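# Press a springy cord onto a drawn board line

## Task

Shape the springy cord so it follows the line drawn on the board, and weigh it down with the steel blocks so that along its whole length it touches the line and rests flat on the board.

## Robot and tools

Robot: two arms, left_arm and right_arm, each with a two-finger gripper. Scene frame: origin at table-top height, midway between the nominal arm bases; +x points out over the table, +z up, and left_arm is on the +y side (these names do not match image left/right). Calibrated bases: left_arm at (+0.029, +0.475, +0.020) m, right_arm at (+0.043, -0.354, +0.020) m, both nearly unrotated about z. Gripper axes: fingers extend along its +z, they open and close along its x; the block of the last joint juts about 10 cm toward the gripper's -y. end_effector_position is the point between the pads; fingertips extend 17.5 mm past it. Printed hand positions and orientations may be off by a few centimetres, more at long reach.

The row. Every motion argument is one flat row of 18 numbers covering both arms, each in [-1, 1]: left dx, dy, dz, rx, ry, rz, left gripper position, force_limit, speed, then the same nine for the right arm. The six pose numbers are an offset, not a pose: they are measured from that arm's Hand target at the start of the action or move, along the Hand target's own axes. Scale: 1.0 = 0.6 m for dx/dy/dz and 180 degrees for rx/ry/rz, which together form one rotation vector. Sending six zeros re-requests the current Hand target. Gripper numbers are absolute commands: position +1 = open 50 mm, about -0.65 = pads touching, -1 = close until stopped; force_limit -1/0/+1 ≈ 20/102/185 N per pad (final force up to ~15 N more); speed -1/0/+1 ≈ 20/85/150 mm/s. force_limit and speed start at +1. A 0 is a real command, so to leave a gripper alone repeat its last three numbers. New force_limit or speed only applies after a position change of at least 0.01.

execute_actions(actions, cameras): actions is a list of actions; each action is up to 15 rows, one per 1/30 s step, and a short action repeats its last row to fill 15 steps. All rows of one action count from the same start pose, not from the row before; the next action starts from the new Hand target, so repeating an offset moves further. Images are returned only for an empty actions list or when cameras names them (["all"], or names from cam_high, cam_low, cam_board, cam_left_wrist, cam_right_wrist; an unknown name voids the call).

move(target, speed, blend, blocking, cameras): straight-line paths toward target, which is one 18-number row or a list of up to 15 rows; every row is an offset from the same starting Hand targets. speed is path top speed in m/s (0.002 to 1, default 0.25; turning up to twice that in rad/s), one value or one per target. blend in metres rounds corners of a list; 0 stops at each. Moves last at least 0.5 s and are cut at 10 s. They do not avoid obstacles or the other arm. Faster moves lag, stray and hit harder. blocking=false returns after about 0.5 s while the move continues. The result adds a move: line with the ending (done, off_target, moving, held, fault) and any limits (paced = pose was clipped, held = steps withheld). done means within 3 mm and 2 degrees of the target; neither done nor off_target says whether anything is touched.

wait(seconds 0 to 10) lets the scene run with the last commands held. stop brakes a running move (fingers keep moving). zoom_image(camera, region [x0, y0, x1, y1] in pixels, at most 504x504) enlarges part of that camera's newest image. finished_scene(scene) ends the current scene irreversibly; the goal must hold with the robot hands off.

Control details: each step the commanded pose is clipped to within 70 mm and 16 degrees of the measured gripper pose; Hand target in results is the last command after clipping, and the gripper may rest short of it; waiting does not close that gap, so resend the missing offset. Joint speeds and tool speed are capped. A blocked arm keeps pushing until commanded away; to release a push, command the target back past the gripper.

Results: end_effector_position (m) and end_effector_quat_wxyz in the scene frame, Hand target, Tool commands, step readings for action calls, Joint velocities (omitted if all within noise), and Flange force along gripper x y z (noisy, includes held weight; "no reading" near singularities). object_status: 0 moving, 1 stopped while opening, 2 stopped while closing (a grip), 3 reached position or pads met. Grip with -1 and confirm 2; centre fixed objects between the pads. position_measured: opening ≈ (250 - position_measured) × 0.202 mm.

Avoid: a net outside force of 150 N or contact torque at a joint limit (waist, shoulder, elbow 139 N m; forearm roll, wrist pitch, wrist roll 34.8 N m) stops the arm for 10 s; the arms are stiff, so targeting even slightly past firm contact can trigger this. Press gently and slowly. Keep the arms apart: a clearance check may hold commands, but even moderate arm-to-arm contact, including one gripper closing on the other's fingers, can fail the task. Long holding, stretching or pushing heats motors (MOTOR HOT warns; OVER-TEMPERATURE FAULT brakes 30 to 60 s). Never let anything fall or be left off the table; avoid drops, releasing moving parts, slams and hard pushes. Loose objects may occasionally get nudged. Joint ranges (rad): waist ±3.491, shoulder ±3.140, elbow -1.187 to 4.328, forearm roll ±3.316, wrist pitch ±3.140, wrist roll ±3.927.

Each tool is called after "Request:" by a JSON object that holds its "op" and its "data".

## Session

Request:
{"op": "execute_actions", "data": {"actions": []}}

Scene clock: 0.00 s.
left_arm: end_effector_position=(+0.4184, -0.2881, +0.3646) position_measured=3 object_status=3 end_effector_quat_wxyz=(-0.236, -0.407, +0.616, -0.631) | right_arm: end_effector_position=(+0.4880, -0.5701, +0.3206) position_measured=3 object_status=3 end_effector_quat_wxyz=(+0.199, +0.946, +0.250, -0.062)
Joint positions: left_arm=[-0.927 0.381 0.23 -1.451 0.412 -0.799] | right_arm=[0.04 0.025 -0.113 0.418 -1.489 -1.168]
Joint velocities: within noise
Flange force (N): no reading
Hand target: left_arm +0.4184, -0.2881, +0.3646; -0.236, -0.407, +0.616, -0.631 | right_arm +0.4880, -0.5701, +0.3206; +0.199, +0.946, +0.250, -0.062
Tool commands: left_gripper/position=+1.0 left_gripper/force_limit=+1.0 left_gripper/speed=+1.0 right_gripper/position=+1.0 right_gripper/force_limit=+1.0 right_gripper/speed=+1.0

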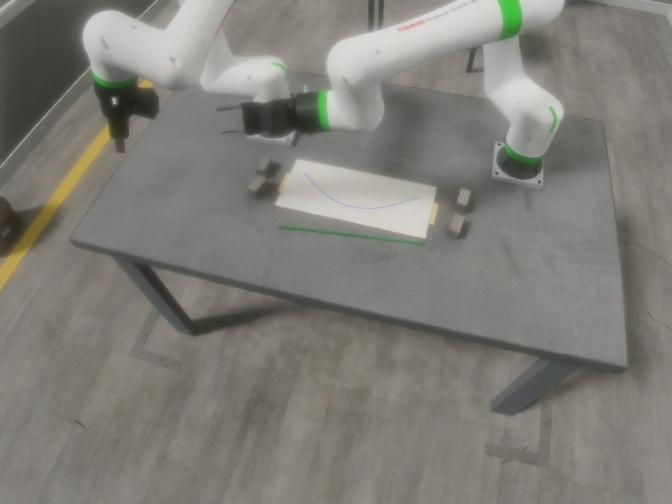

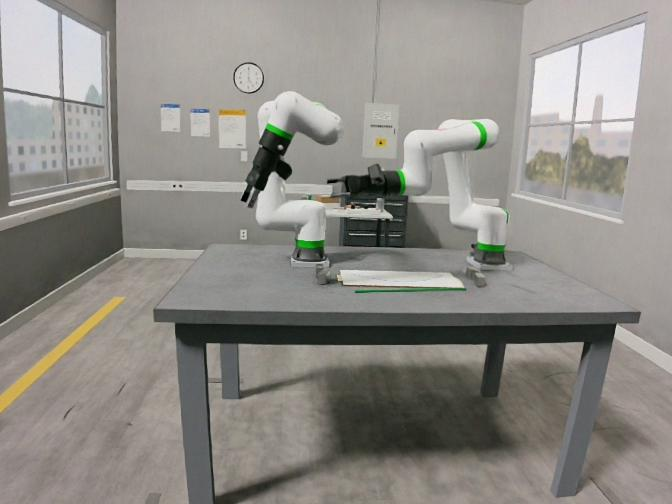

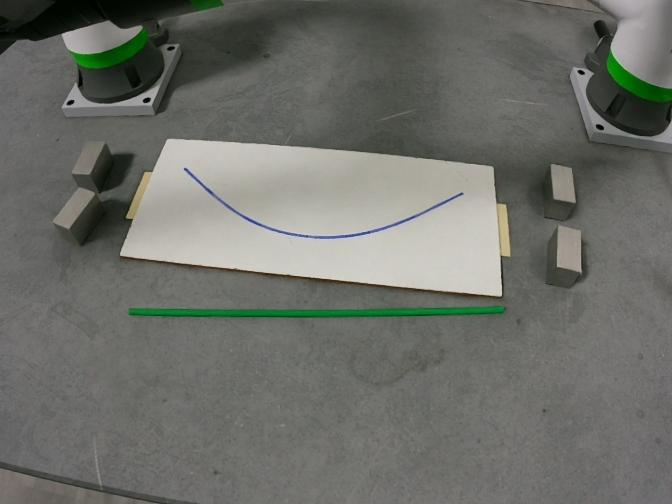

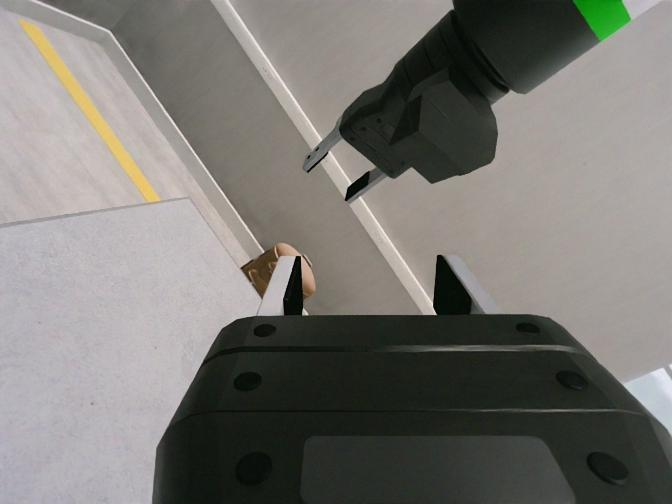

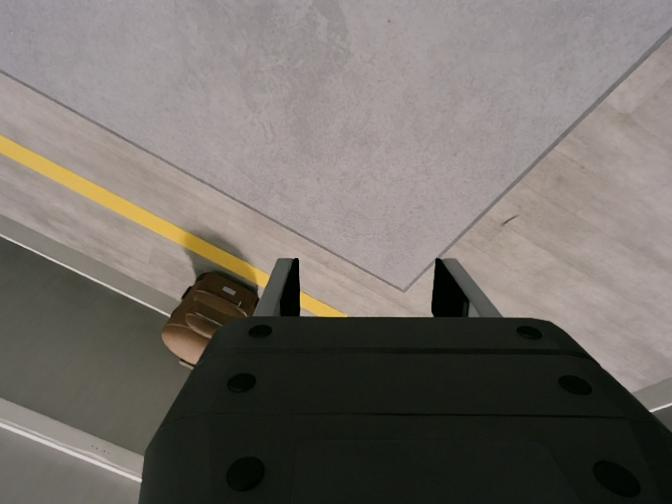

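Request:
{"op": "move", "data": {"target": [-0.317,-0.106,-0.928,0.189,-0.507,-0.495,1,1,1,0.191,-0.468,-0.185,0.128,0.04,0.161,1,1,1], "speed": 0.35, "cameras": ["all"]}}

Scene clock: 39.67 s.
left_arm: end_effector_position=(+0.4511, +0.2991, +0.2993) position_measured=3 object_status=3 end_effector_quat_wxyz=(+0.000, +1.000, +0.000, -0.001) | right_arm: end_effector_position=(+0.4494, -0.2501, +0.3005) position_measured=3 object_status=3 end_effector_quat_wxyz=(+0.001, +1.000, +0.002, +0.000)
Joint positions: left_arm=[-0.099 0.021 0.019 0.001 -1.569 -1.465] | right_arm=[0.538 -0.075 -0.073 0.002 -1.574 -2.133]
Flange force (N): left_arm=[0.3 -0.3 -0.6] | right_arm=[-8.1 0.8 3.1]
Hand target: left_arm +0.4511, +0.2991, +0.2993; +0.000, +1.000, +0.000, -0.001 | right_arm +0.4494, -0.2501, +0.3005; +0.001, +1.000, +0.002, +0.000
Off the commanded pose: left_arm 0.000 m, 0 deg | right_arm 0.000 m, 0 deg.
move: done; limits=paced

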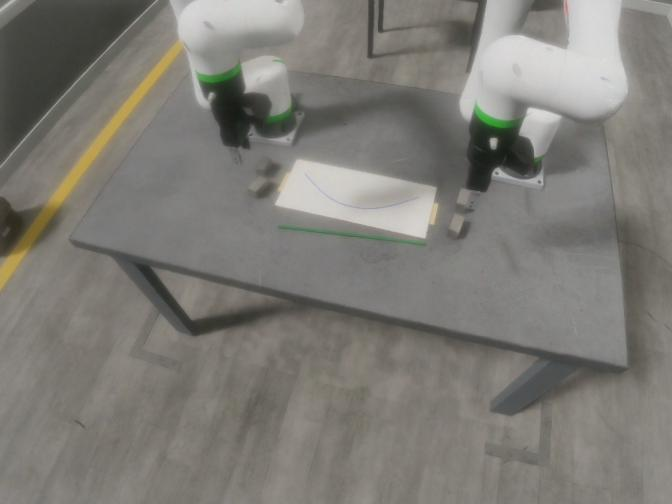

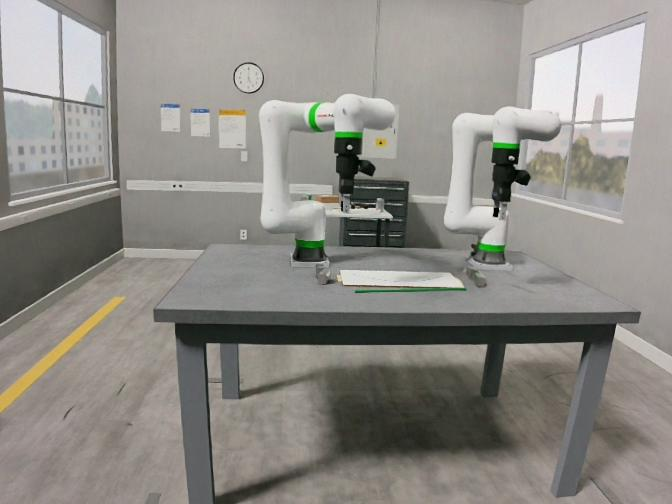

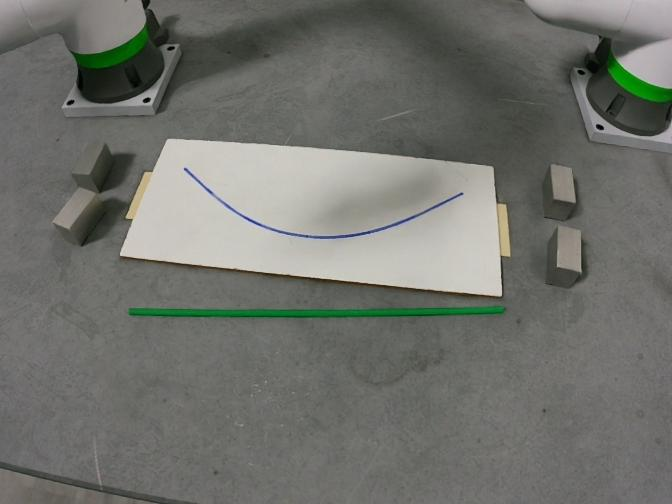

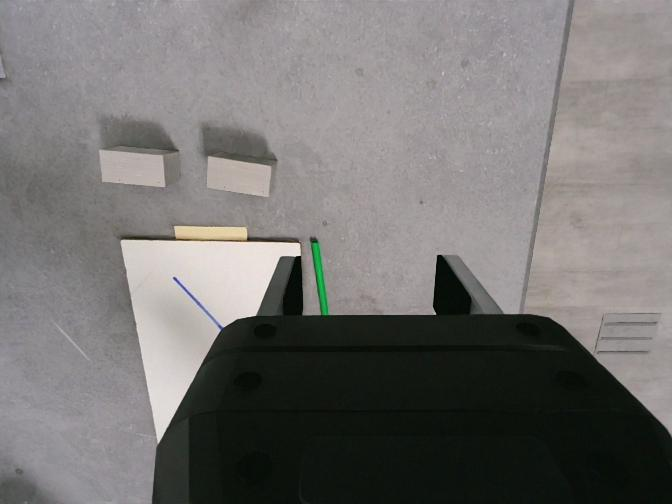

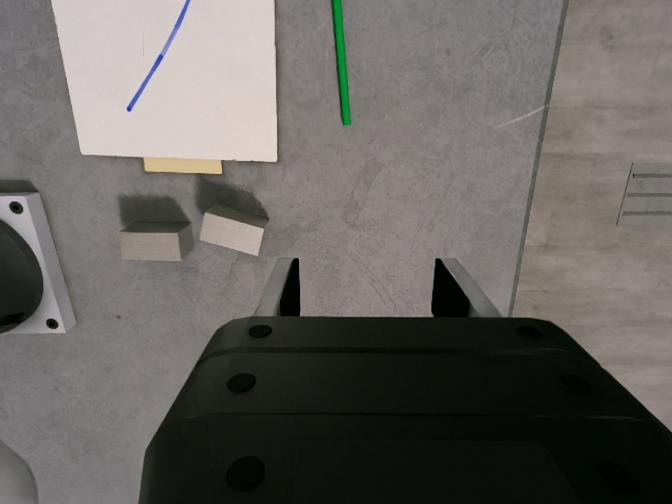

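Request:
{"op": "move", "data": {"target": [0.083,-0.033,0.417,0,0,0,-0.65,0,1,0.083,0.133,0.417,0,0,0,-0.65,0,1], "speed": 0.3, "cameras": ["cam_board","cam_left_wrist","cam_right_wrist"]}}

Request:
{"op": "move", "data": {"target": [0.167,0,0,0,0,0,-0.65,0,1,0.167,0,0,0,0,0,-0.65,0,1], "speed": 0.3, "cameras": ["cam_board","cam_left_wrist","cam_right_wrist"]}}

Scene clock: 51.57 s.
left_arm: end_effector_position=(+0.5005, +0.3187, +0.0490) position_measured=249 object_status=3 end_effector_quat_wxyz=(+0.000, +1.000, +0.000, -0.001) | right_arm: end_effector_position=(+0.4995, -0.3302, +0.0505) position_measured=249 object_status=3 end_effector_quat_wxyz=(+0.001, +1.000, +0.002, +0.000)
Joint positions: left_arm=[-0.047 0.294 -0.281 0.001 -0.997 -1.516] | right_arm=[0.313 0.203 -0.394 0.002 -0.974 -1.91]
Flange force (N): left_arm=[-3.4 -1.2 -1.4] | right_arm=[-8.5 -0.5 -2.5]
Hand target: left_arm +0.5005, +0.3187, +0.0490; +0.000, +1.000, +0.000, -0.001 | right_arm +0.4995, -0.3302, +0.0504; +0.001, +1.000, +0.002, +0.000
Off the commanded pose: left_arm 0.000 m, 0 deg | right_arm 0.000 m, 0 deg.
move: done
Images, in order (width x height): cam_board 672x504, cam_left_wrist 672x504, cam_right_wrist 672x504.

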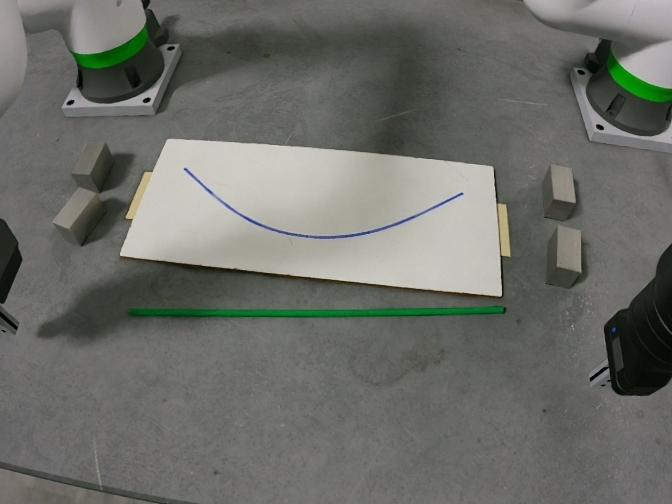

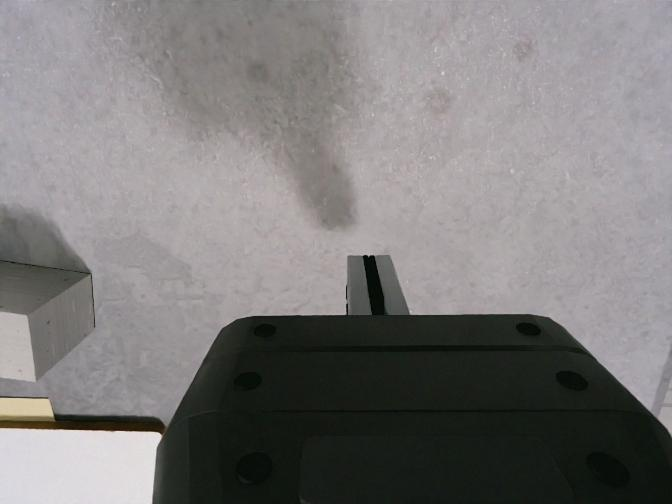

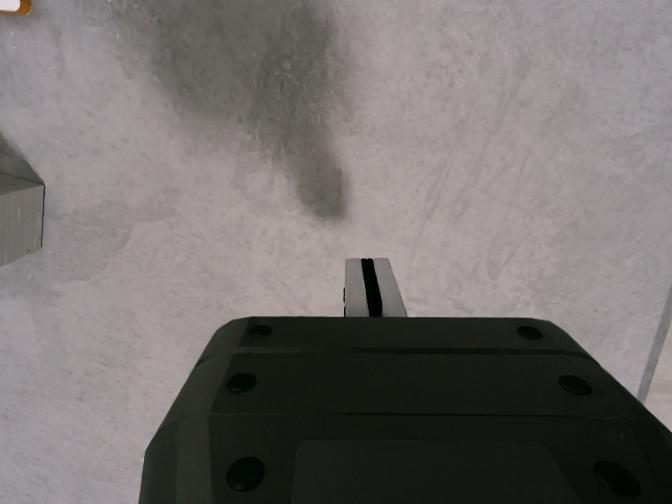

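Scene clock: 52.63 s.
left_arm: end_effector_position=(+0.6007, +0.3187, +0.0488) position_measured=249 object_status=3 end_effector_quat_wxyz=(+0.000, +1.000, +0.000, -0.001) | right_arm: end_effector_position=(+0.5997, -0.3298, +0.0504) position_measured=249 object_status=3 end_effector_quat_wxyz=(+0.001, +1.000, +0.002, +0.000)
Joint positions: left_arm=[-0.038 0.505 0.019 0.001 -1.087 -1.526] | right_arm=[0.251 0.424 -0.096 0.002 -1.051 -1.848]
Flange force (N): left_arm=[-2.3 -1.0 -0.4] | right_arm=[-7.5 -0.4 -2.5]
Hand target: left_arm +0.6007, +0.3187, +0.0488; +0.000, +1.000, +0.000, -0.001 | right_arm +0.5997, -0.3298, +0.0504; +0.001, +1.000, +0.002, +0.000
Off the commanded pose: left_arm 0.000 m, 0 deg | right_arm 0.000 m, 0 deg.
move: done
Images, in order (width x height): cam_board 672x504, cam_left_wrist 672x504, cam_right_wrist 672x504.

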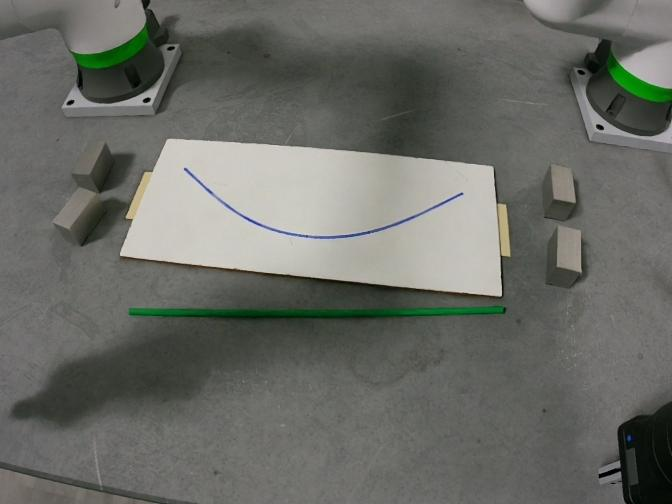

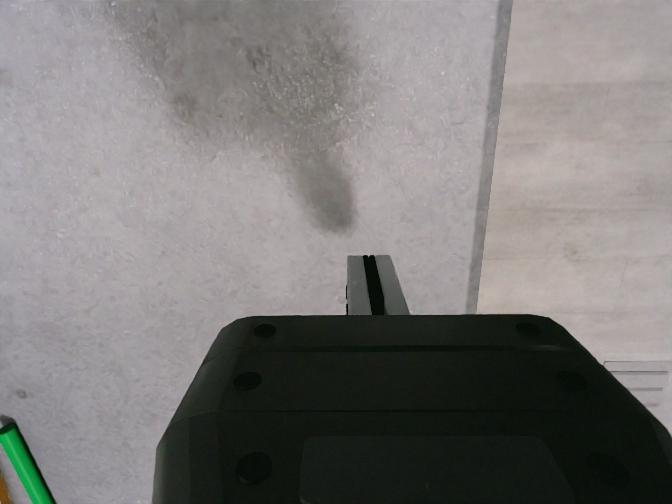

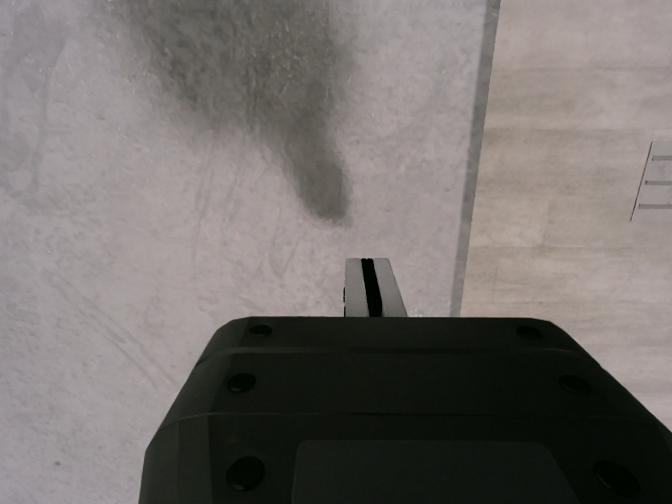

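Request:
{"op": "move", "data": {"target": [[-0.1,0.08,-0.167,0,0,0,-0.65,0,1,-0.1,-0.09,-0.167,0,0,0,-0.65,0,1],[-0.301,0.248,-0.1,0,0,0,-0.65,0,1,-0.2995,-0.266,-0.1,0,0,0,-0.65,0,1],[-0.301,0.248,0.017,0,0,0,-0.65,0,1,-0.2995,-0.266,0.017,0,0,0,-0.65,0,1]], "speed": 0.3, "blend": [0.03,0.02,0], "cameras": ["cam_board","cam_left_wrist","cam_right_wrist"]}}

Request:
{"op": "move", "data": {"target": [[-0.18,0,-0.05,0,0,0,-0.65,0,1,-0.18,0,-0.05,0,0,0,-0.65,0,1],[-0.2,0,0,0,0,0,-0.65,0,1,-0.2,0,0,0,0,0,-0.65,0,1]], "speed": 0.3, "blend": [0.02,0], "cameras": ["cam_board","cam_left_wrist","cam_right_wrist"]}}

Request:
{"op": "zoom_image", "data": {"camera": "cam_board", "region": [40, 120, 376, 330]}}

Request:
{"op": "zoom_image", "data": {"camera": "cam_board", "region": [320, 120, 656, 330]}}

Scene clock: 70.63 s.
left_arm: end_effector_position=(+0.4200, +0.1699, +0.0391) position_measured=249 object_status=3 end_effector_quat_wxyz=(+0.000, +1.000, +0.000, -0.001) | right_arm: end_effector_position=(+0.4193, -0.1710, +0.0399) position_measured=249 object_status=3 end_effector_quat_wxyz=(+0.001, +1.000, +0.002, +0.000)
Joint positions: left_arm=[-0.389 0.307 -0.293 0.002 -0.973 -1.175] | right_arm=[0.741 0.131 -0.511 0.002 -0.931 -2.337]
Flange force (N): left_arm=[0.5 0.0 0.4] | right_arm=[-7.6 2.6 -1.9]
Hand target: left_arm +0.4200, +0.1699, +0.0391; +0.000, +1.000, +0.000, -0.001 | right_arm +0.4193, -0.1710, +0.0399; +0.001, +1.000, +0.002, +0.000
Off the commanded pose: left_arm 0.000 m, 0 deg | right_arm 0.000 m, 0 deg.
move: done
Images, in order (width x height): cam_board 672x504, cam_left_wrist 672x504, cam_right_wrist 672x504.

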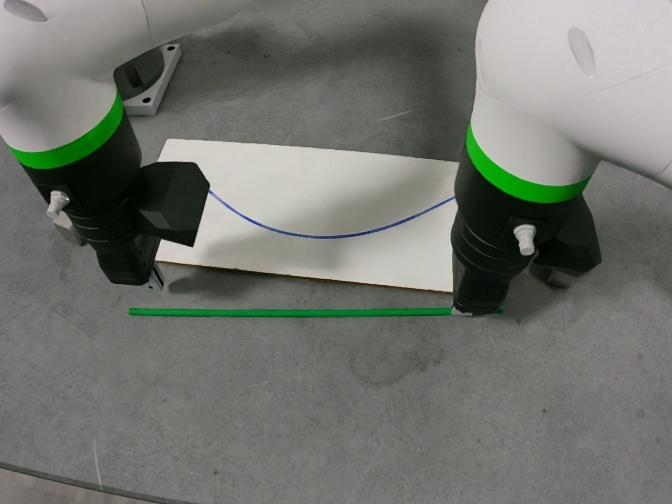

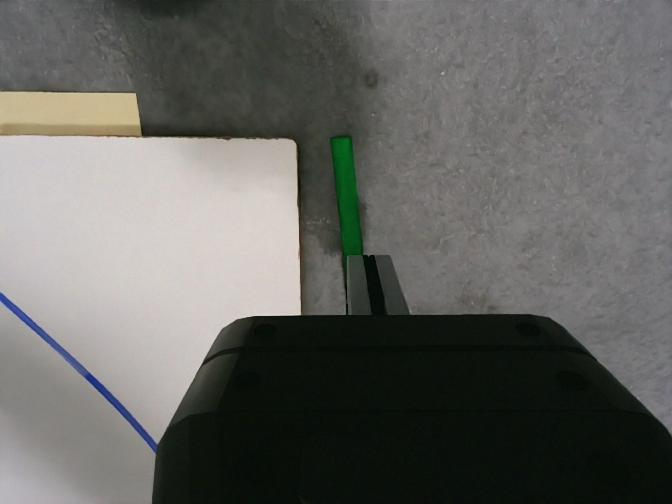

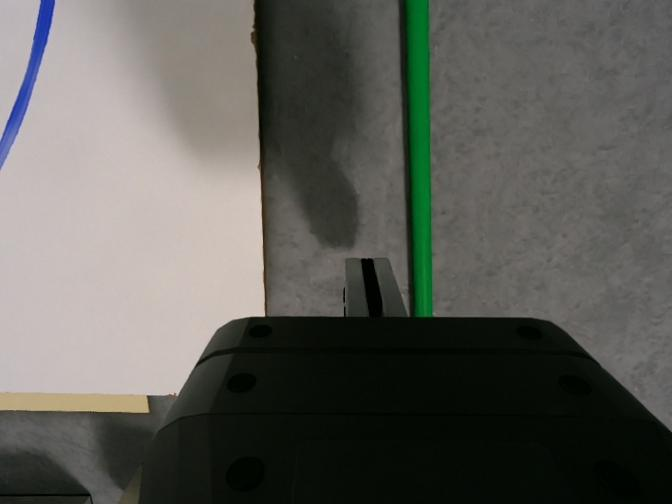

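Scene clock: 71.83 s.
left_arm: end_effector_position=(+0.3001, +0.1700, +0.0393) position_measured=249 object_status=3 end_effector_quat_wxyz=(+0.000, +1.000, +0.000, -0.001) | right_arm: end_effector_position=(+0.2993, -0.1716, +0.0399) position_measured=249 object_status=3 end_effector_quat_wxyz=(+0.001, +1.000, +0.002, +0.000)
Joint positions: left_arm=[-0.512 0.107 -0.54 0.002 -0.925 -1.053] | right_arm=[1.017 -0.142 -0.782 0.001 -0.933 -2.613]
Flange force (N): left_arm=[-0.6 -0.8 -0.7] | right_arm=[-8.4 3.2 -2.3]
Hand target: left_arm +0.3000, +0.1700, +0.0393; +0.000, +1.000, +0.000, -0.001 | right_arm +0.2993, -0.1716, +0.0399; +0.001, +1.000, +0.002, +0.000
Off the commanded pose: left_arm 0.000 m, 0 deg | right_arm 0.000 m, 0 deg.
move: done; blend cut to 0.0162 m at target 1
Images, in order (width x height): cam_board 672x504, cam_left_wrist 672x504, cam_right_wrist 672x504.

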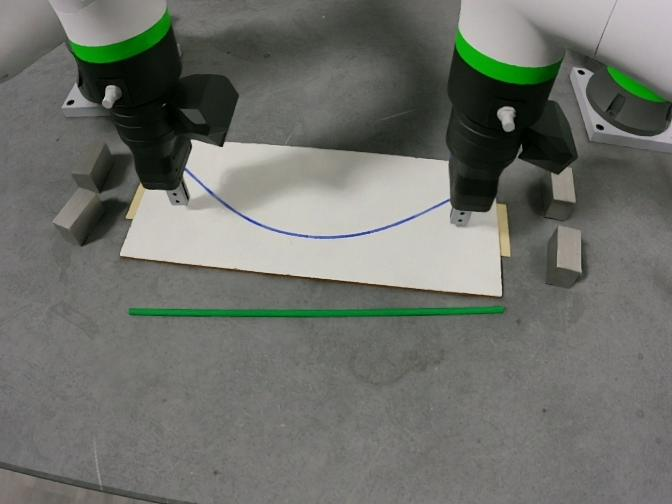

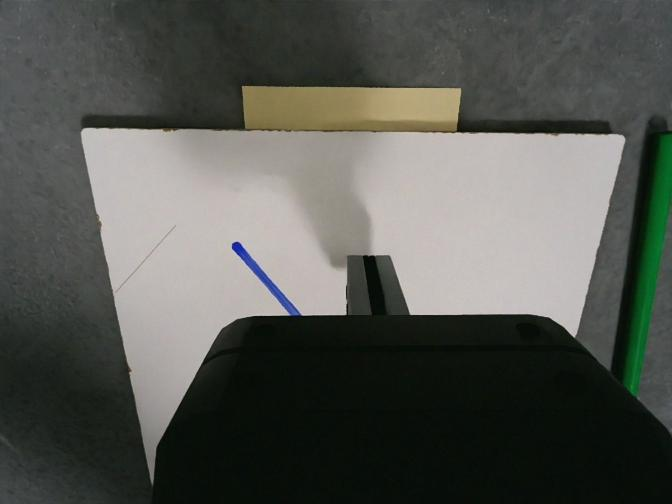

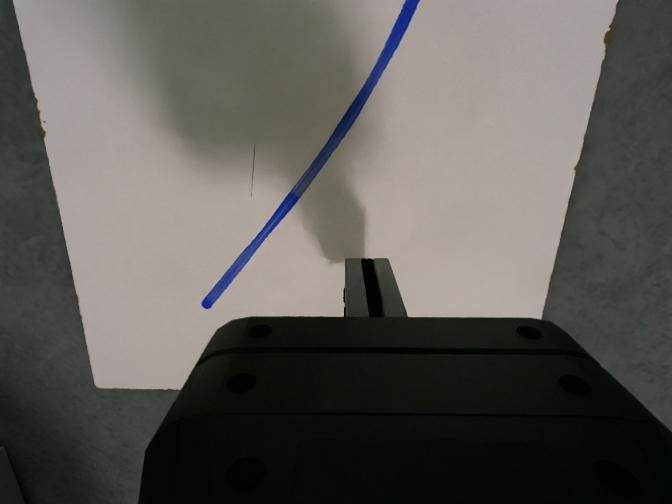

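Scaled by 1.500.

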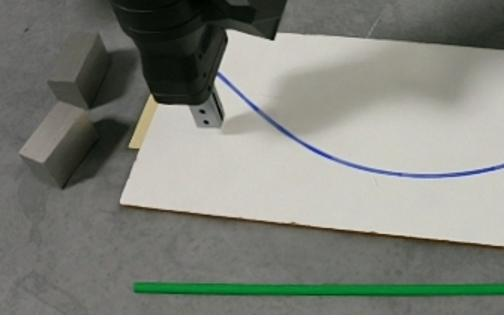

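Scaled by 1.500.

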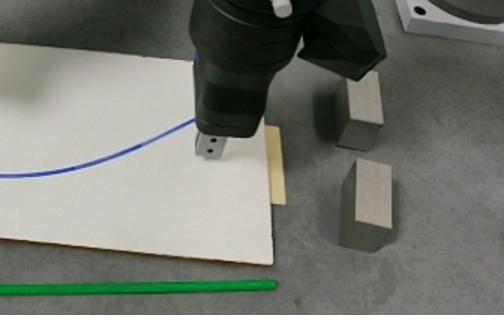

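Request:
{"op": "zoom_image", "data": {"camera": "cam_board", "region": [40, 130, 140, 260]}}

Request:
{"op": "zoom_image", "data": {"camera": "cam_board", "region": [510, 150, 610, 300]}}

Scaled by 3.877.

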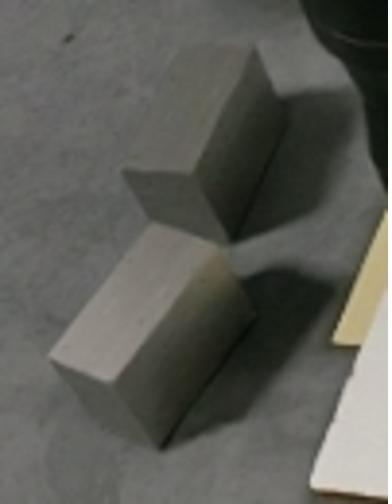

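Scaled by 3.360.

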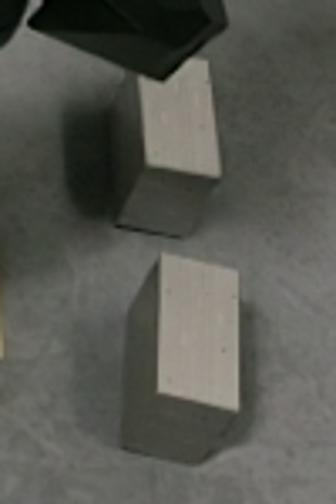

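Request:
{"op": "move", "data": {"target": [[0,0,-0.1345,0,0,0,1,0,1,0,0,-0.1335,0,0,0,1,0,1],[0.0683,-0.2127,-0.1345,0,0,0.53,1,0,1,0.049,0.224,-0.1335,0,0,-0.411,1,0,1]], "speed": 0.4, "blend": [0.03,0], "cameras": ["cam_board","cam_left_wrist","cam_right_wrist"]}}

Scene clock: 154.57 s.
left_arm: end_effector_position=(+0.3412, +0.2976, +0.1198) position_measured=3 object_status=3 end_effector_quat_wxyz=(+0.001, +0.673, -0.740, +0.000) | right_arm: end_effector_position=(+0.3293, -0.3057, +0.1203) position_measured=3 object_status=3 end_effector_quat_wxyz=(+0.001, +0.797, +0.603, -0.001)
Joint positions: left_arm=[-0.138 -0.139 -0.563 0.001 -1.148 -3.09] | right_arm=[0.605 -0.351 -0.721 0.002 -1.202 -0.91]
Flange force (N): left_arm=[-1.1 1.3 -0.4] | right_arm=[-2.2 -7.8 0.3]
Hand target: left_arm +0.3412, +0.2976, +0.1198; -0.001, -0.673, +0.740, +0.000 | right_arm +0.3293, -0.3057, +0.1203; +0.001, +0.797, +0.603, -0.001
Off the commanded pose: left_arm 0.000 m, 0 deg | right_arm 0.000 m, 0 deg.
move: done
Images, in order (width x height): cam_board 672x504, cam_left_wrist 672x504, cam_right_wrist 672x504.

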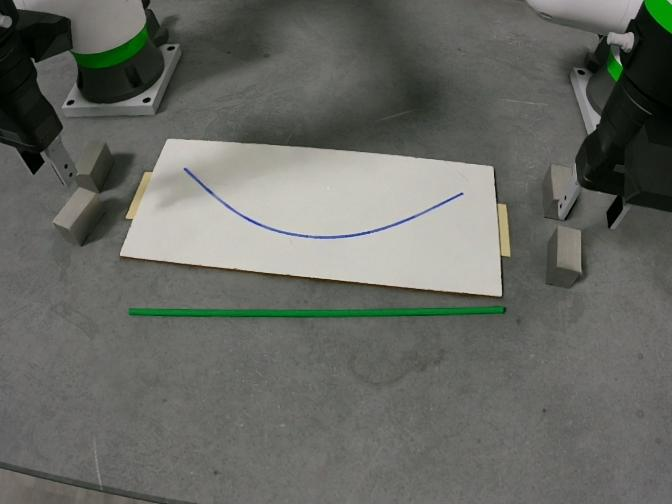

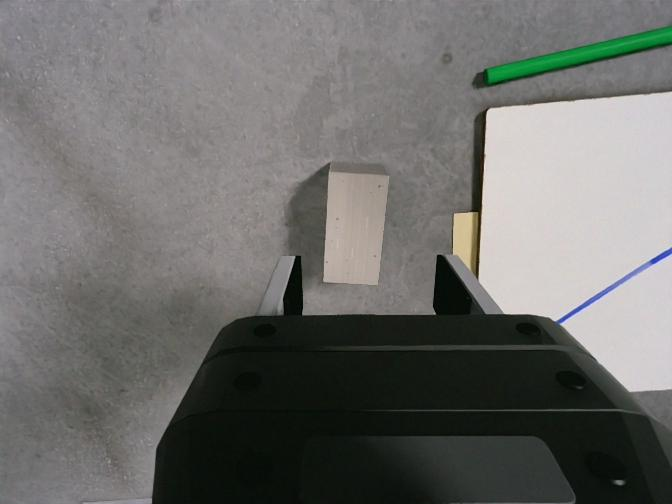

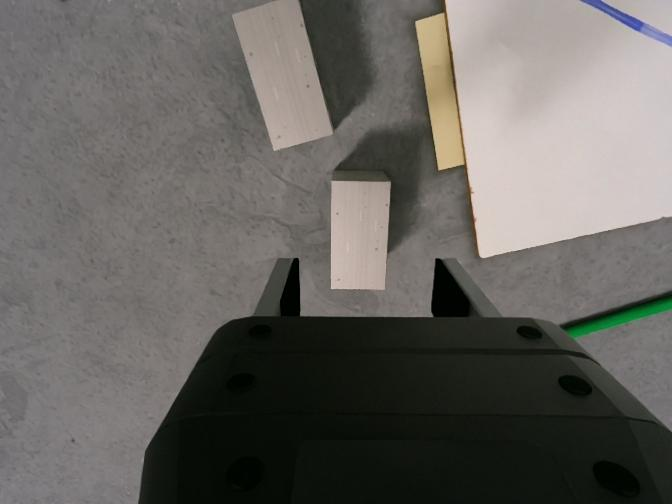

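Request:
{"op": "move", "data": {"target": [[-0.0055,0,0.1413,0,0,0.024,1,0,1,0.001,0.004,0.142,0,0,0,1,0,1],[-0.0055,0,0.1413,0,0,0.024,-1,-0.8,0,0.001,0.004,0.142,0,0,0,-1,-0.8,0],[-0.0055,0,0,0,0,0.024,-1,-0.8,0,0.001,0.004,0,0,0,0,-1,-0.8,0],[0.4175,0.0672,0.02,0,0,-0.137,-1,-0.8,0,0.209,-0.1517,0,0,0,0.0556,-1,-0.8,0],[0.4175,0.0672,0.1,0,0,-0.137,-1,-0.8,0,0.209,-0.1517,0,0,0,0.0556,-1,-0.8,0]], "speed": [0.2,0.2,0.25,0.3,0.2], "blend": [0,0,0.02,0.02,0], "cameras": ["cam_board","cam_left_wrist","cam_right_wrist"]}}

Request:
{"op": "zoom_image", "data": {"camera": "cam_board", "region": [220, 120, 520, 320]}}

Scene clock: 176.07 s.
left_arm: end_effector_position=(+0.2773, +0.0520, +0.0602) position_measured=103 object_status=2 end_effector_quat_wxyz=(+0.001, +0.815, -0.579, +0.000) | right_arm: end_effector_position=(+0.2758, -0.1602, +0.1200) position_measured=103 object_status=2 end_effector_quat_wxyz=(+0.001, +0.847, +0.532, -0.001)
Joint positions: left_arm=[-0.763 0.265 -0.289 0.002 -1.017 -2.036] | right_arm=[1.11 -0.308 -0.693 0.001 -1.188 -1.589]
Flange force (N): left_arm=[1.3 0.2 6.6] | right_arm=[-7.3 -5.0 6.1]
Hand target: left_arm +0.2773, +0.0520, +0.0601; +0.001, +0.815, -0.579, +0.000 | right_arm +0.2758, -0.1603, +0.1200; +0.001, +0.847, +0.532, -0.001
Off the commanded pose: left_arm 0.000 m, 0 deg | right_arm 0.000 m, 0 deg.
move: done; limits=paced
Images, in order (width x height): cam_board 672x504, cam_left_wrist 672x504, cam_right_wrist 672x504.

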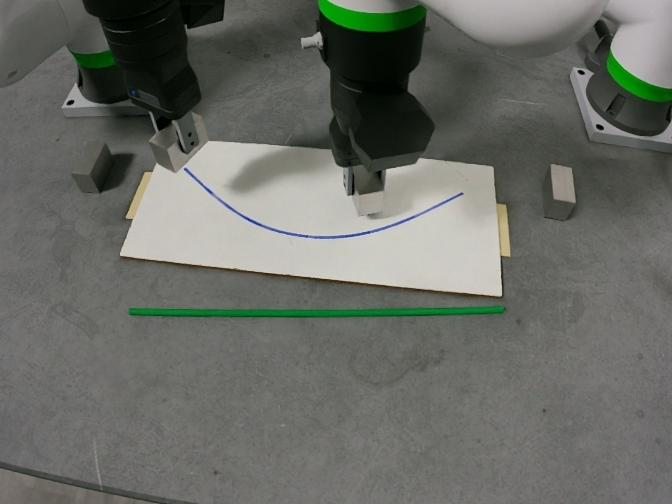

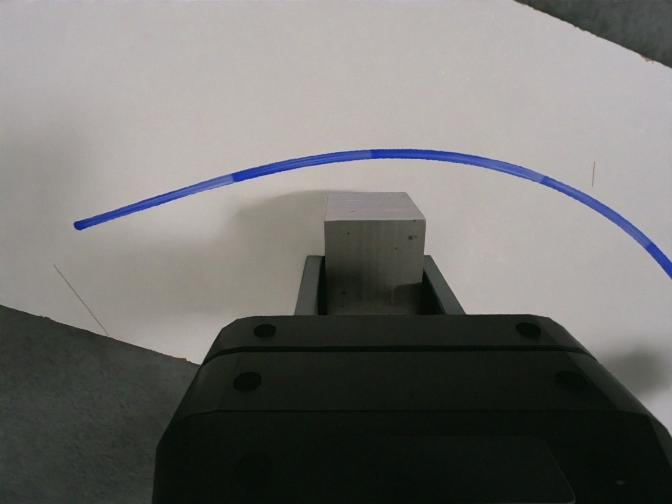

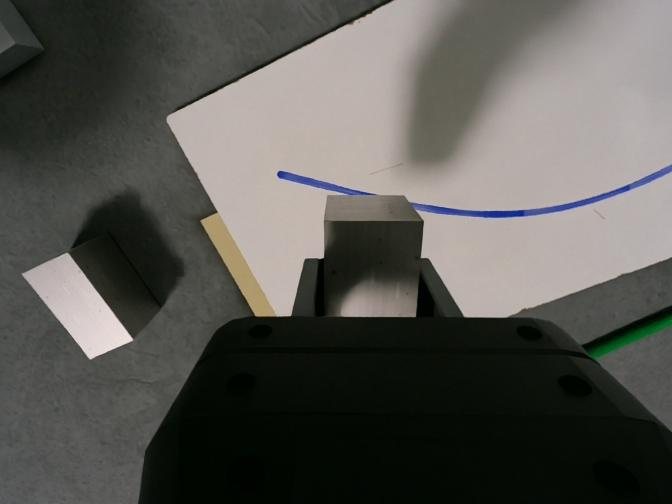

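Scaled by 1.680.

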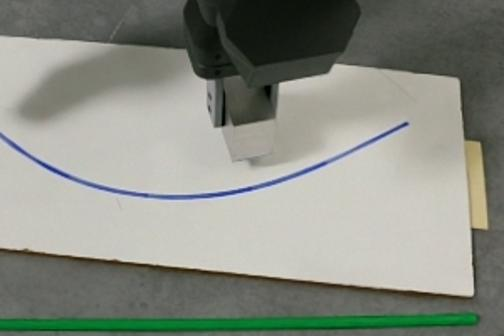

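Request:
{"op": "move", "data": {"target": [[0,-0.0158,0.018,0,0,-0.008,-1,-0.8,0,0,0,0,0,0,0,-1,-0.8,0],[0,-0.0158,0.0275,0,0,-0.008,-1,-0.8,0,0,0,0,0,0,0,-1,-0.8,0]], "speed": [0.1,0.02], "cameras": ["cam_board","cam_left_wrist"]}}

Request:
{"op": "zoom_image", "data": {"camera": "cam_board", "region": [300, 150, 450, 260]}}

Scene clock: 183.70 s.
left_arm: end_effector_position=(+0.2862, +0.0551, +0.0437) position_measured=103 object_status=2 end_effector_quat_wxyz=(+0.001, +0.823, -0.569, +0.000) | right_arm: end_effector_position=(+0.2758, -0.1603, +0.1200) position_measured=103 object_status=2 end_effector_quat_wxyz=(+0.001, +0.847, +0.532, -0.001)
Joint positions: left_arm=[-0.746 0.292 -0.299 0.002 -0.98 -2.028] | right_arm=[1.11 -0.308 -0.693 0.001 -1.188 -1.589]
Flange force (N): left_arm=[-3.1 0.4 4.7] | right_arm=[-6.9 -4.7 5.7]
Hand target: left_arm +0.2862, +0.0551, +0.0436; +0.001, +0.823, -0.569, +0.000 | right_arm +0.2758, -0.1603, +0.1200; +0.001, +0.847, +0.532, -0.001
Off the commanded pose: left_arm 0.000 m, 0 deg | right_arm 0.000 m, 0 deg.
move: done
Images, in order (width x height): cam_board 672x504, cam_left_wrist 672x504.

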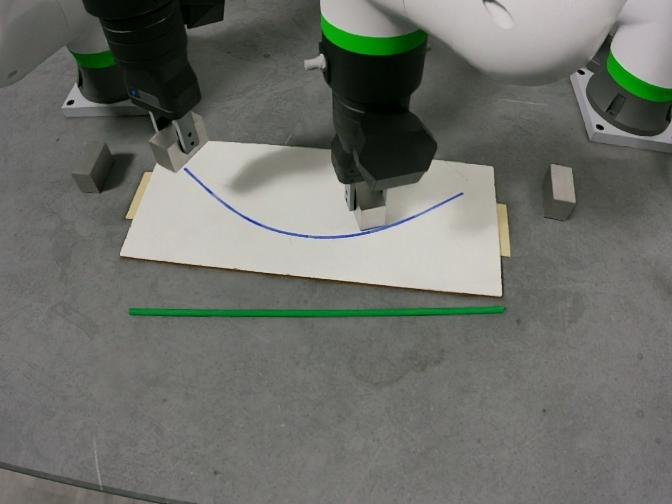

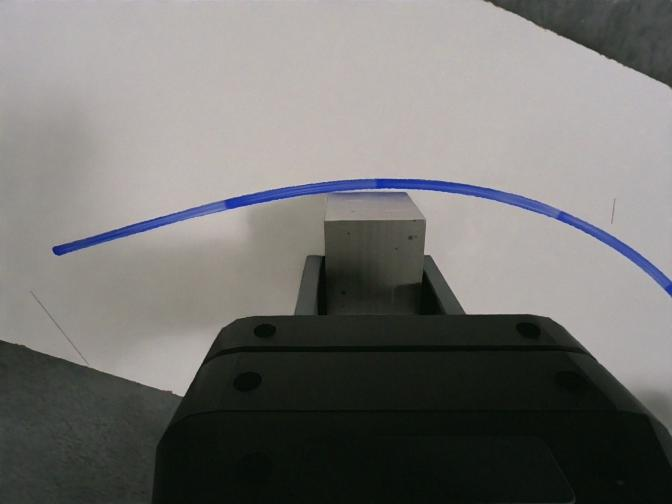

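Scaled by 3.360.

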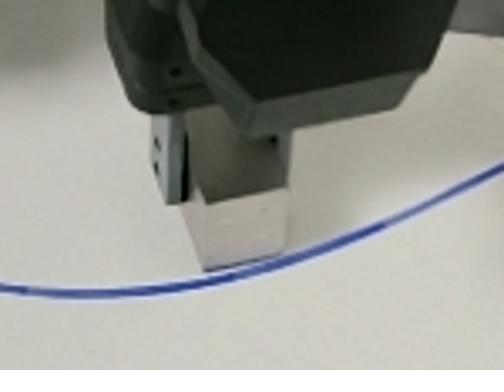

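Request:
{"op": "move", "data": {"target": [0,0,0.005,0,0,0,-1,-0.8,0,0,0,0,0,0,0,-1,-0.8,0], "speed": 0.02, "cameras": ["cam_left_wrist"]}}

Scene clock: 186.60 s.
left_arm: end_effector_position=(+0.2863, +0.0551, +0.0407) position_measured=103 object_status=2 end_effector_quat_wxyz=(+0.001, +0.823, -0.569, +0.000) | right_arm: end_effector_position=(+0.2758, -0.1603, +0.1200) position_measured=103 object_status=2 end_effector_quat_wxyz=(+0.001, +0.847, +0.532, -0.001)
Joint positions: left_arm=[-0.746 0.296 -0.302 0.002 -0.973 -2.028] | right_arm=[1.11 -0.308 -0.693 0.001 -1.188 -1.589]
Flange force (N): left_arm=[-25.5 -1.7 -48.0] | right_arm=[-7.3 -5.0 6.3]
Hand target: left_arm +0.2862, +0.0551, +0.0406; +0.001, +0.823, -0.569, +0.000 | right_arm +0.2758, -0.1603, +0.1200; +0.001, +0.847, +0.532, -0.001
Off the commanded pose: left_arm 0.000 m, 0 deg | right_arm 0.000 m, 0 deg.
move: done
Images, in order (width x height): cam_left_wrist 672x504.

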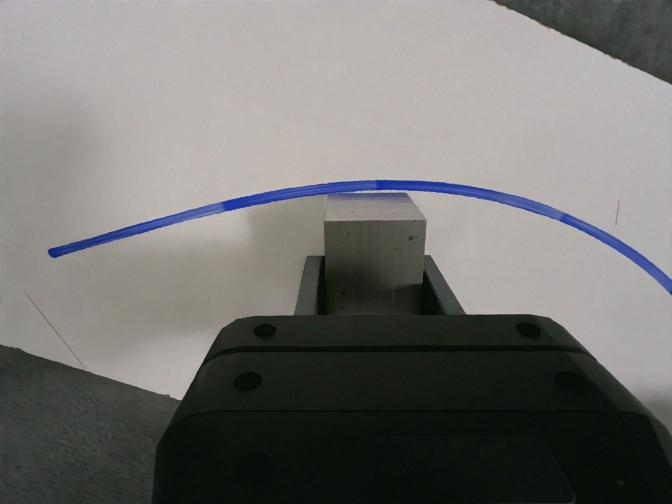

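Request:
{"op": "move", "data": {"target": [[0,0,-0.0027,0,0,0,-1,-0.8,0,0,0,0,0,0,0,-1,-0.8,0],[0,0,-0.0027,0,0,0,1,-0.8,0.5,0,0,0,0,0,0,-1,-0.8,0],[0,0,-0.1323,0,0,0,1,-0.8,0.5,0,0,0,0,0,0,-1,-0.8,0],[-0.2,-0.03,-0.1323,0,0,-0.4,1,-0.8,0.5,0.03,-0.01,0,0,0,0,-1,-0.8,0],[-0.4187,-0.0717,-0.1323,0,0,-0.868,1,-0.8,0.5,0.1467,-0.058,0.05,0,0,0,-1,-0.8,0],[-0.4187,-0.0717,-0.1323,0,0,-0.868,1,-0.8,0.5,0.1467,-0.058,0.1233,0,0,0,-1,-0.8,0]], "speed": [0.05,0.1,0.25,0.35,0.35,0.15], "blend": [0,0,0.02,0.03,0.02,0], "cameras": ["cam_board","cam_left_wrist","cam_right_wrist"]}}

Request:
{"op": "zoom_image", "data": {"camera": "cam_board", "region": [200, 150, 400, 270]}}

Scene clock: 212.17 s.
left_arm: end_effector_position=(+0.2379, +0.3054, +0.1198) position_measured=3 object_status=3 end_effector_quat_wxyz=(+0.000, +0.726, +0.688, -0.001) | right_arm: end_effector_position=(+0.2827, -0.0660, +0.0458) position_measured=103 object_status=2 end_effector_quat_wxyz=(+0.001, +0.847, +0.532, -0.001)
Joint positions: left_arm=[-0.17 -0.425 -0.768 0.001 -1.23 0.123] | right_arm=[1.203 0.014 -0.62 0.001 -0.939 -1.682]
Flange force (N): left_arm=[1.9 -1.9 -0.4] | right_arm=[-7.0 -1.4 4.0]
Hand target: left_arm +0.2379, +0.3054, +0.1198; +0.000, +0.726, +0.688, -0.001 | right_arm +0.2827, -0.0660, +0.0458; +0.001, +0.847, +0.532, -0.001
Off the commanded pose: left_arm 0.000 m, 0 deg | right_arm 0.000 m, 0 deg.
move: done
Images, in order (width x height): cam_board 672x504, cam_left_wrist 672x504, cam_right_wrist 672x504.

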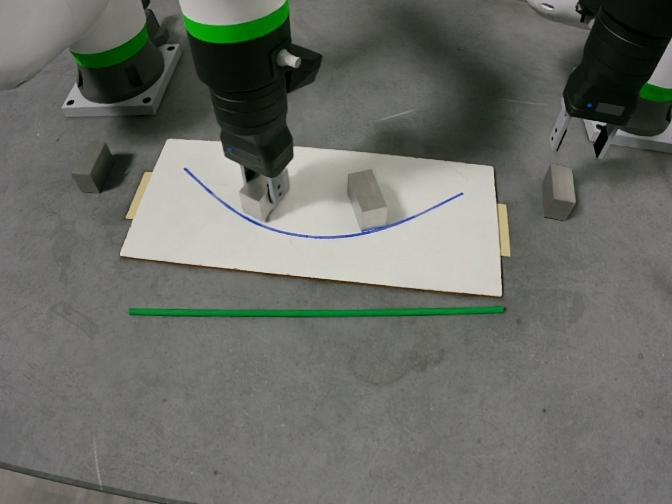

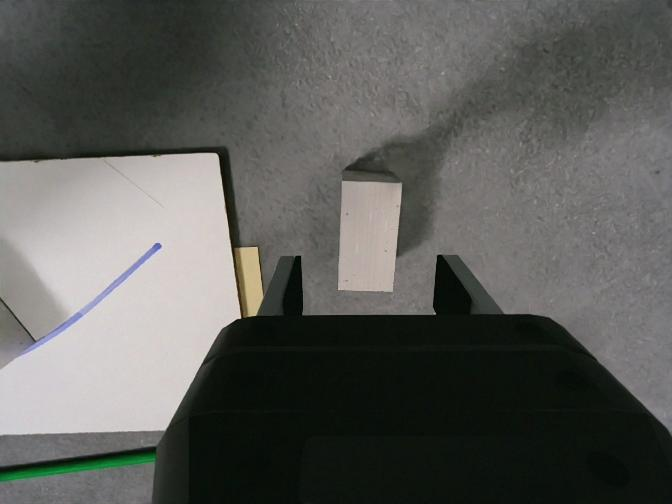

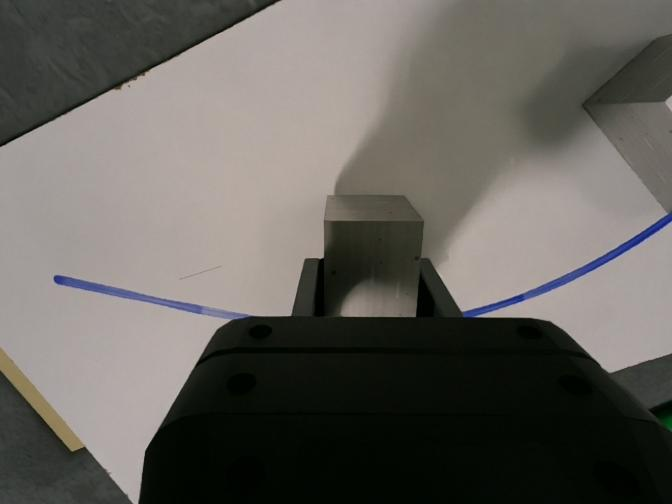

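Scaled by 2.520.

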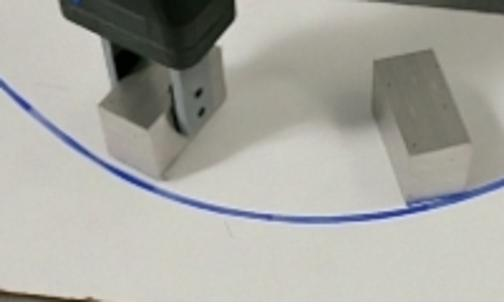

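Request:
{"op": "move", "data": {"target": [[0.005,0,0.1413,0,0,0.019,1,-0.8,0.5,0.0077,-0.0055,0.0038,0,0,0.0556,-1,-0.8,0],[0.005,0,0.1413,0,0,0.019,-1,-0.8,0,0.0077,-0.0055,0.0038,0,0,0.0556,-1,-0.8,0]], "speed": 0.2, "cameras": ["cam_board"]}}

Request:
{"op": "zoom_image", "data": {"camera": "cam_board", "region": [200, 150, 400, 270]}}

Scene clock: 222.73 s.
left_arm: end_effector_position=(+0.2379, +0.3083, +0.0351) position_measured=103 object_status=2 end_effector_quat_wxyz=(+0.000, +0.746, +0.666, -0.001) | right_arm: end_effector_position=(+0.2818, -0.0604, +0.0435) position_measured=103 object_status=2 end_effector_quat_wxyz=(+0.001, +0.890, +0.456, +0.000)
Joint positions: left_arm=[-0.157 -0.29 -0.906 0.001 -0.956 0.051] | right_arm=[1.21 0.027 -0.613 0.001 -0.932 -1.864]
Flange force (N): left_arm=[0.9 -2.0 1.1] | right_arm=[-8.0 -1.8 3.5]
Hand target: left_arm +0.2379, +0.3083, +0.0351; +0.000, +0.746, +0.666, -0.001 | right_arm +0.2818, -0.0604, +0.0435; +0.001, +0.890, +0.456, +0.000
Off the commanded pose: left_arm 0.000 m, 0 deg | right_arm 0.000 m, 0 deg.
move: done
Images, in order (width x height): cam_board 672x504.

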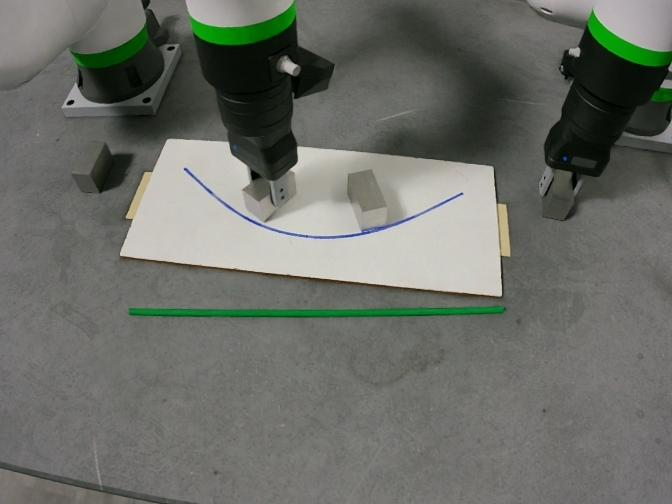

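Scaled by 2.520.

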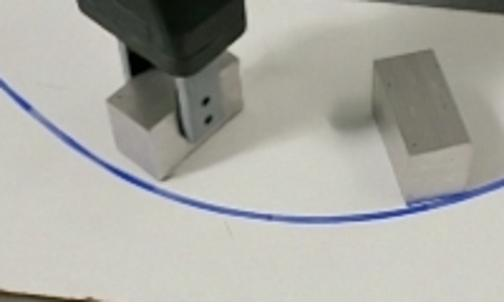

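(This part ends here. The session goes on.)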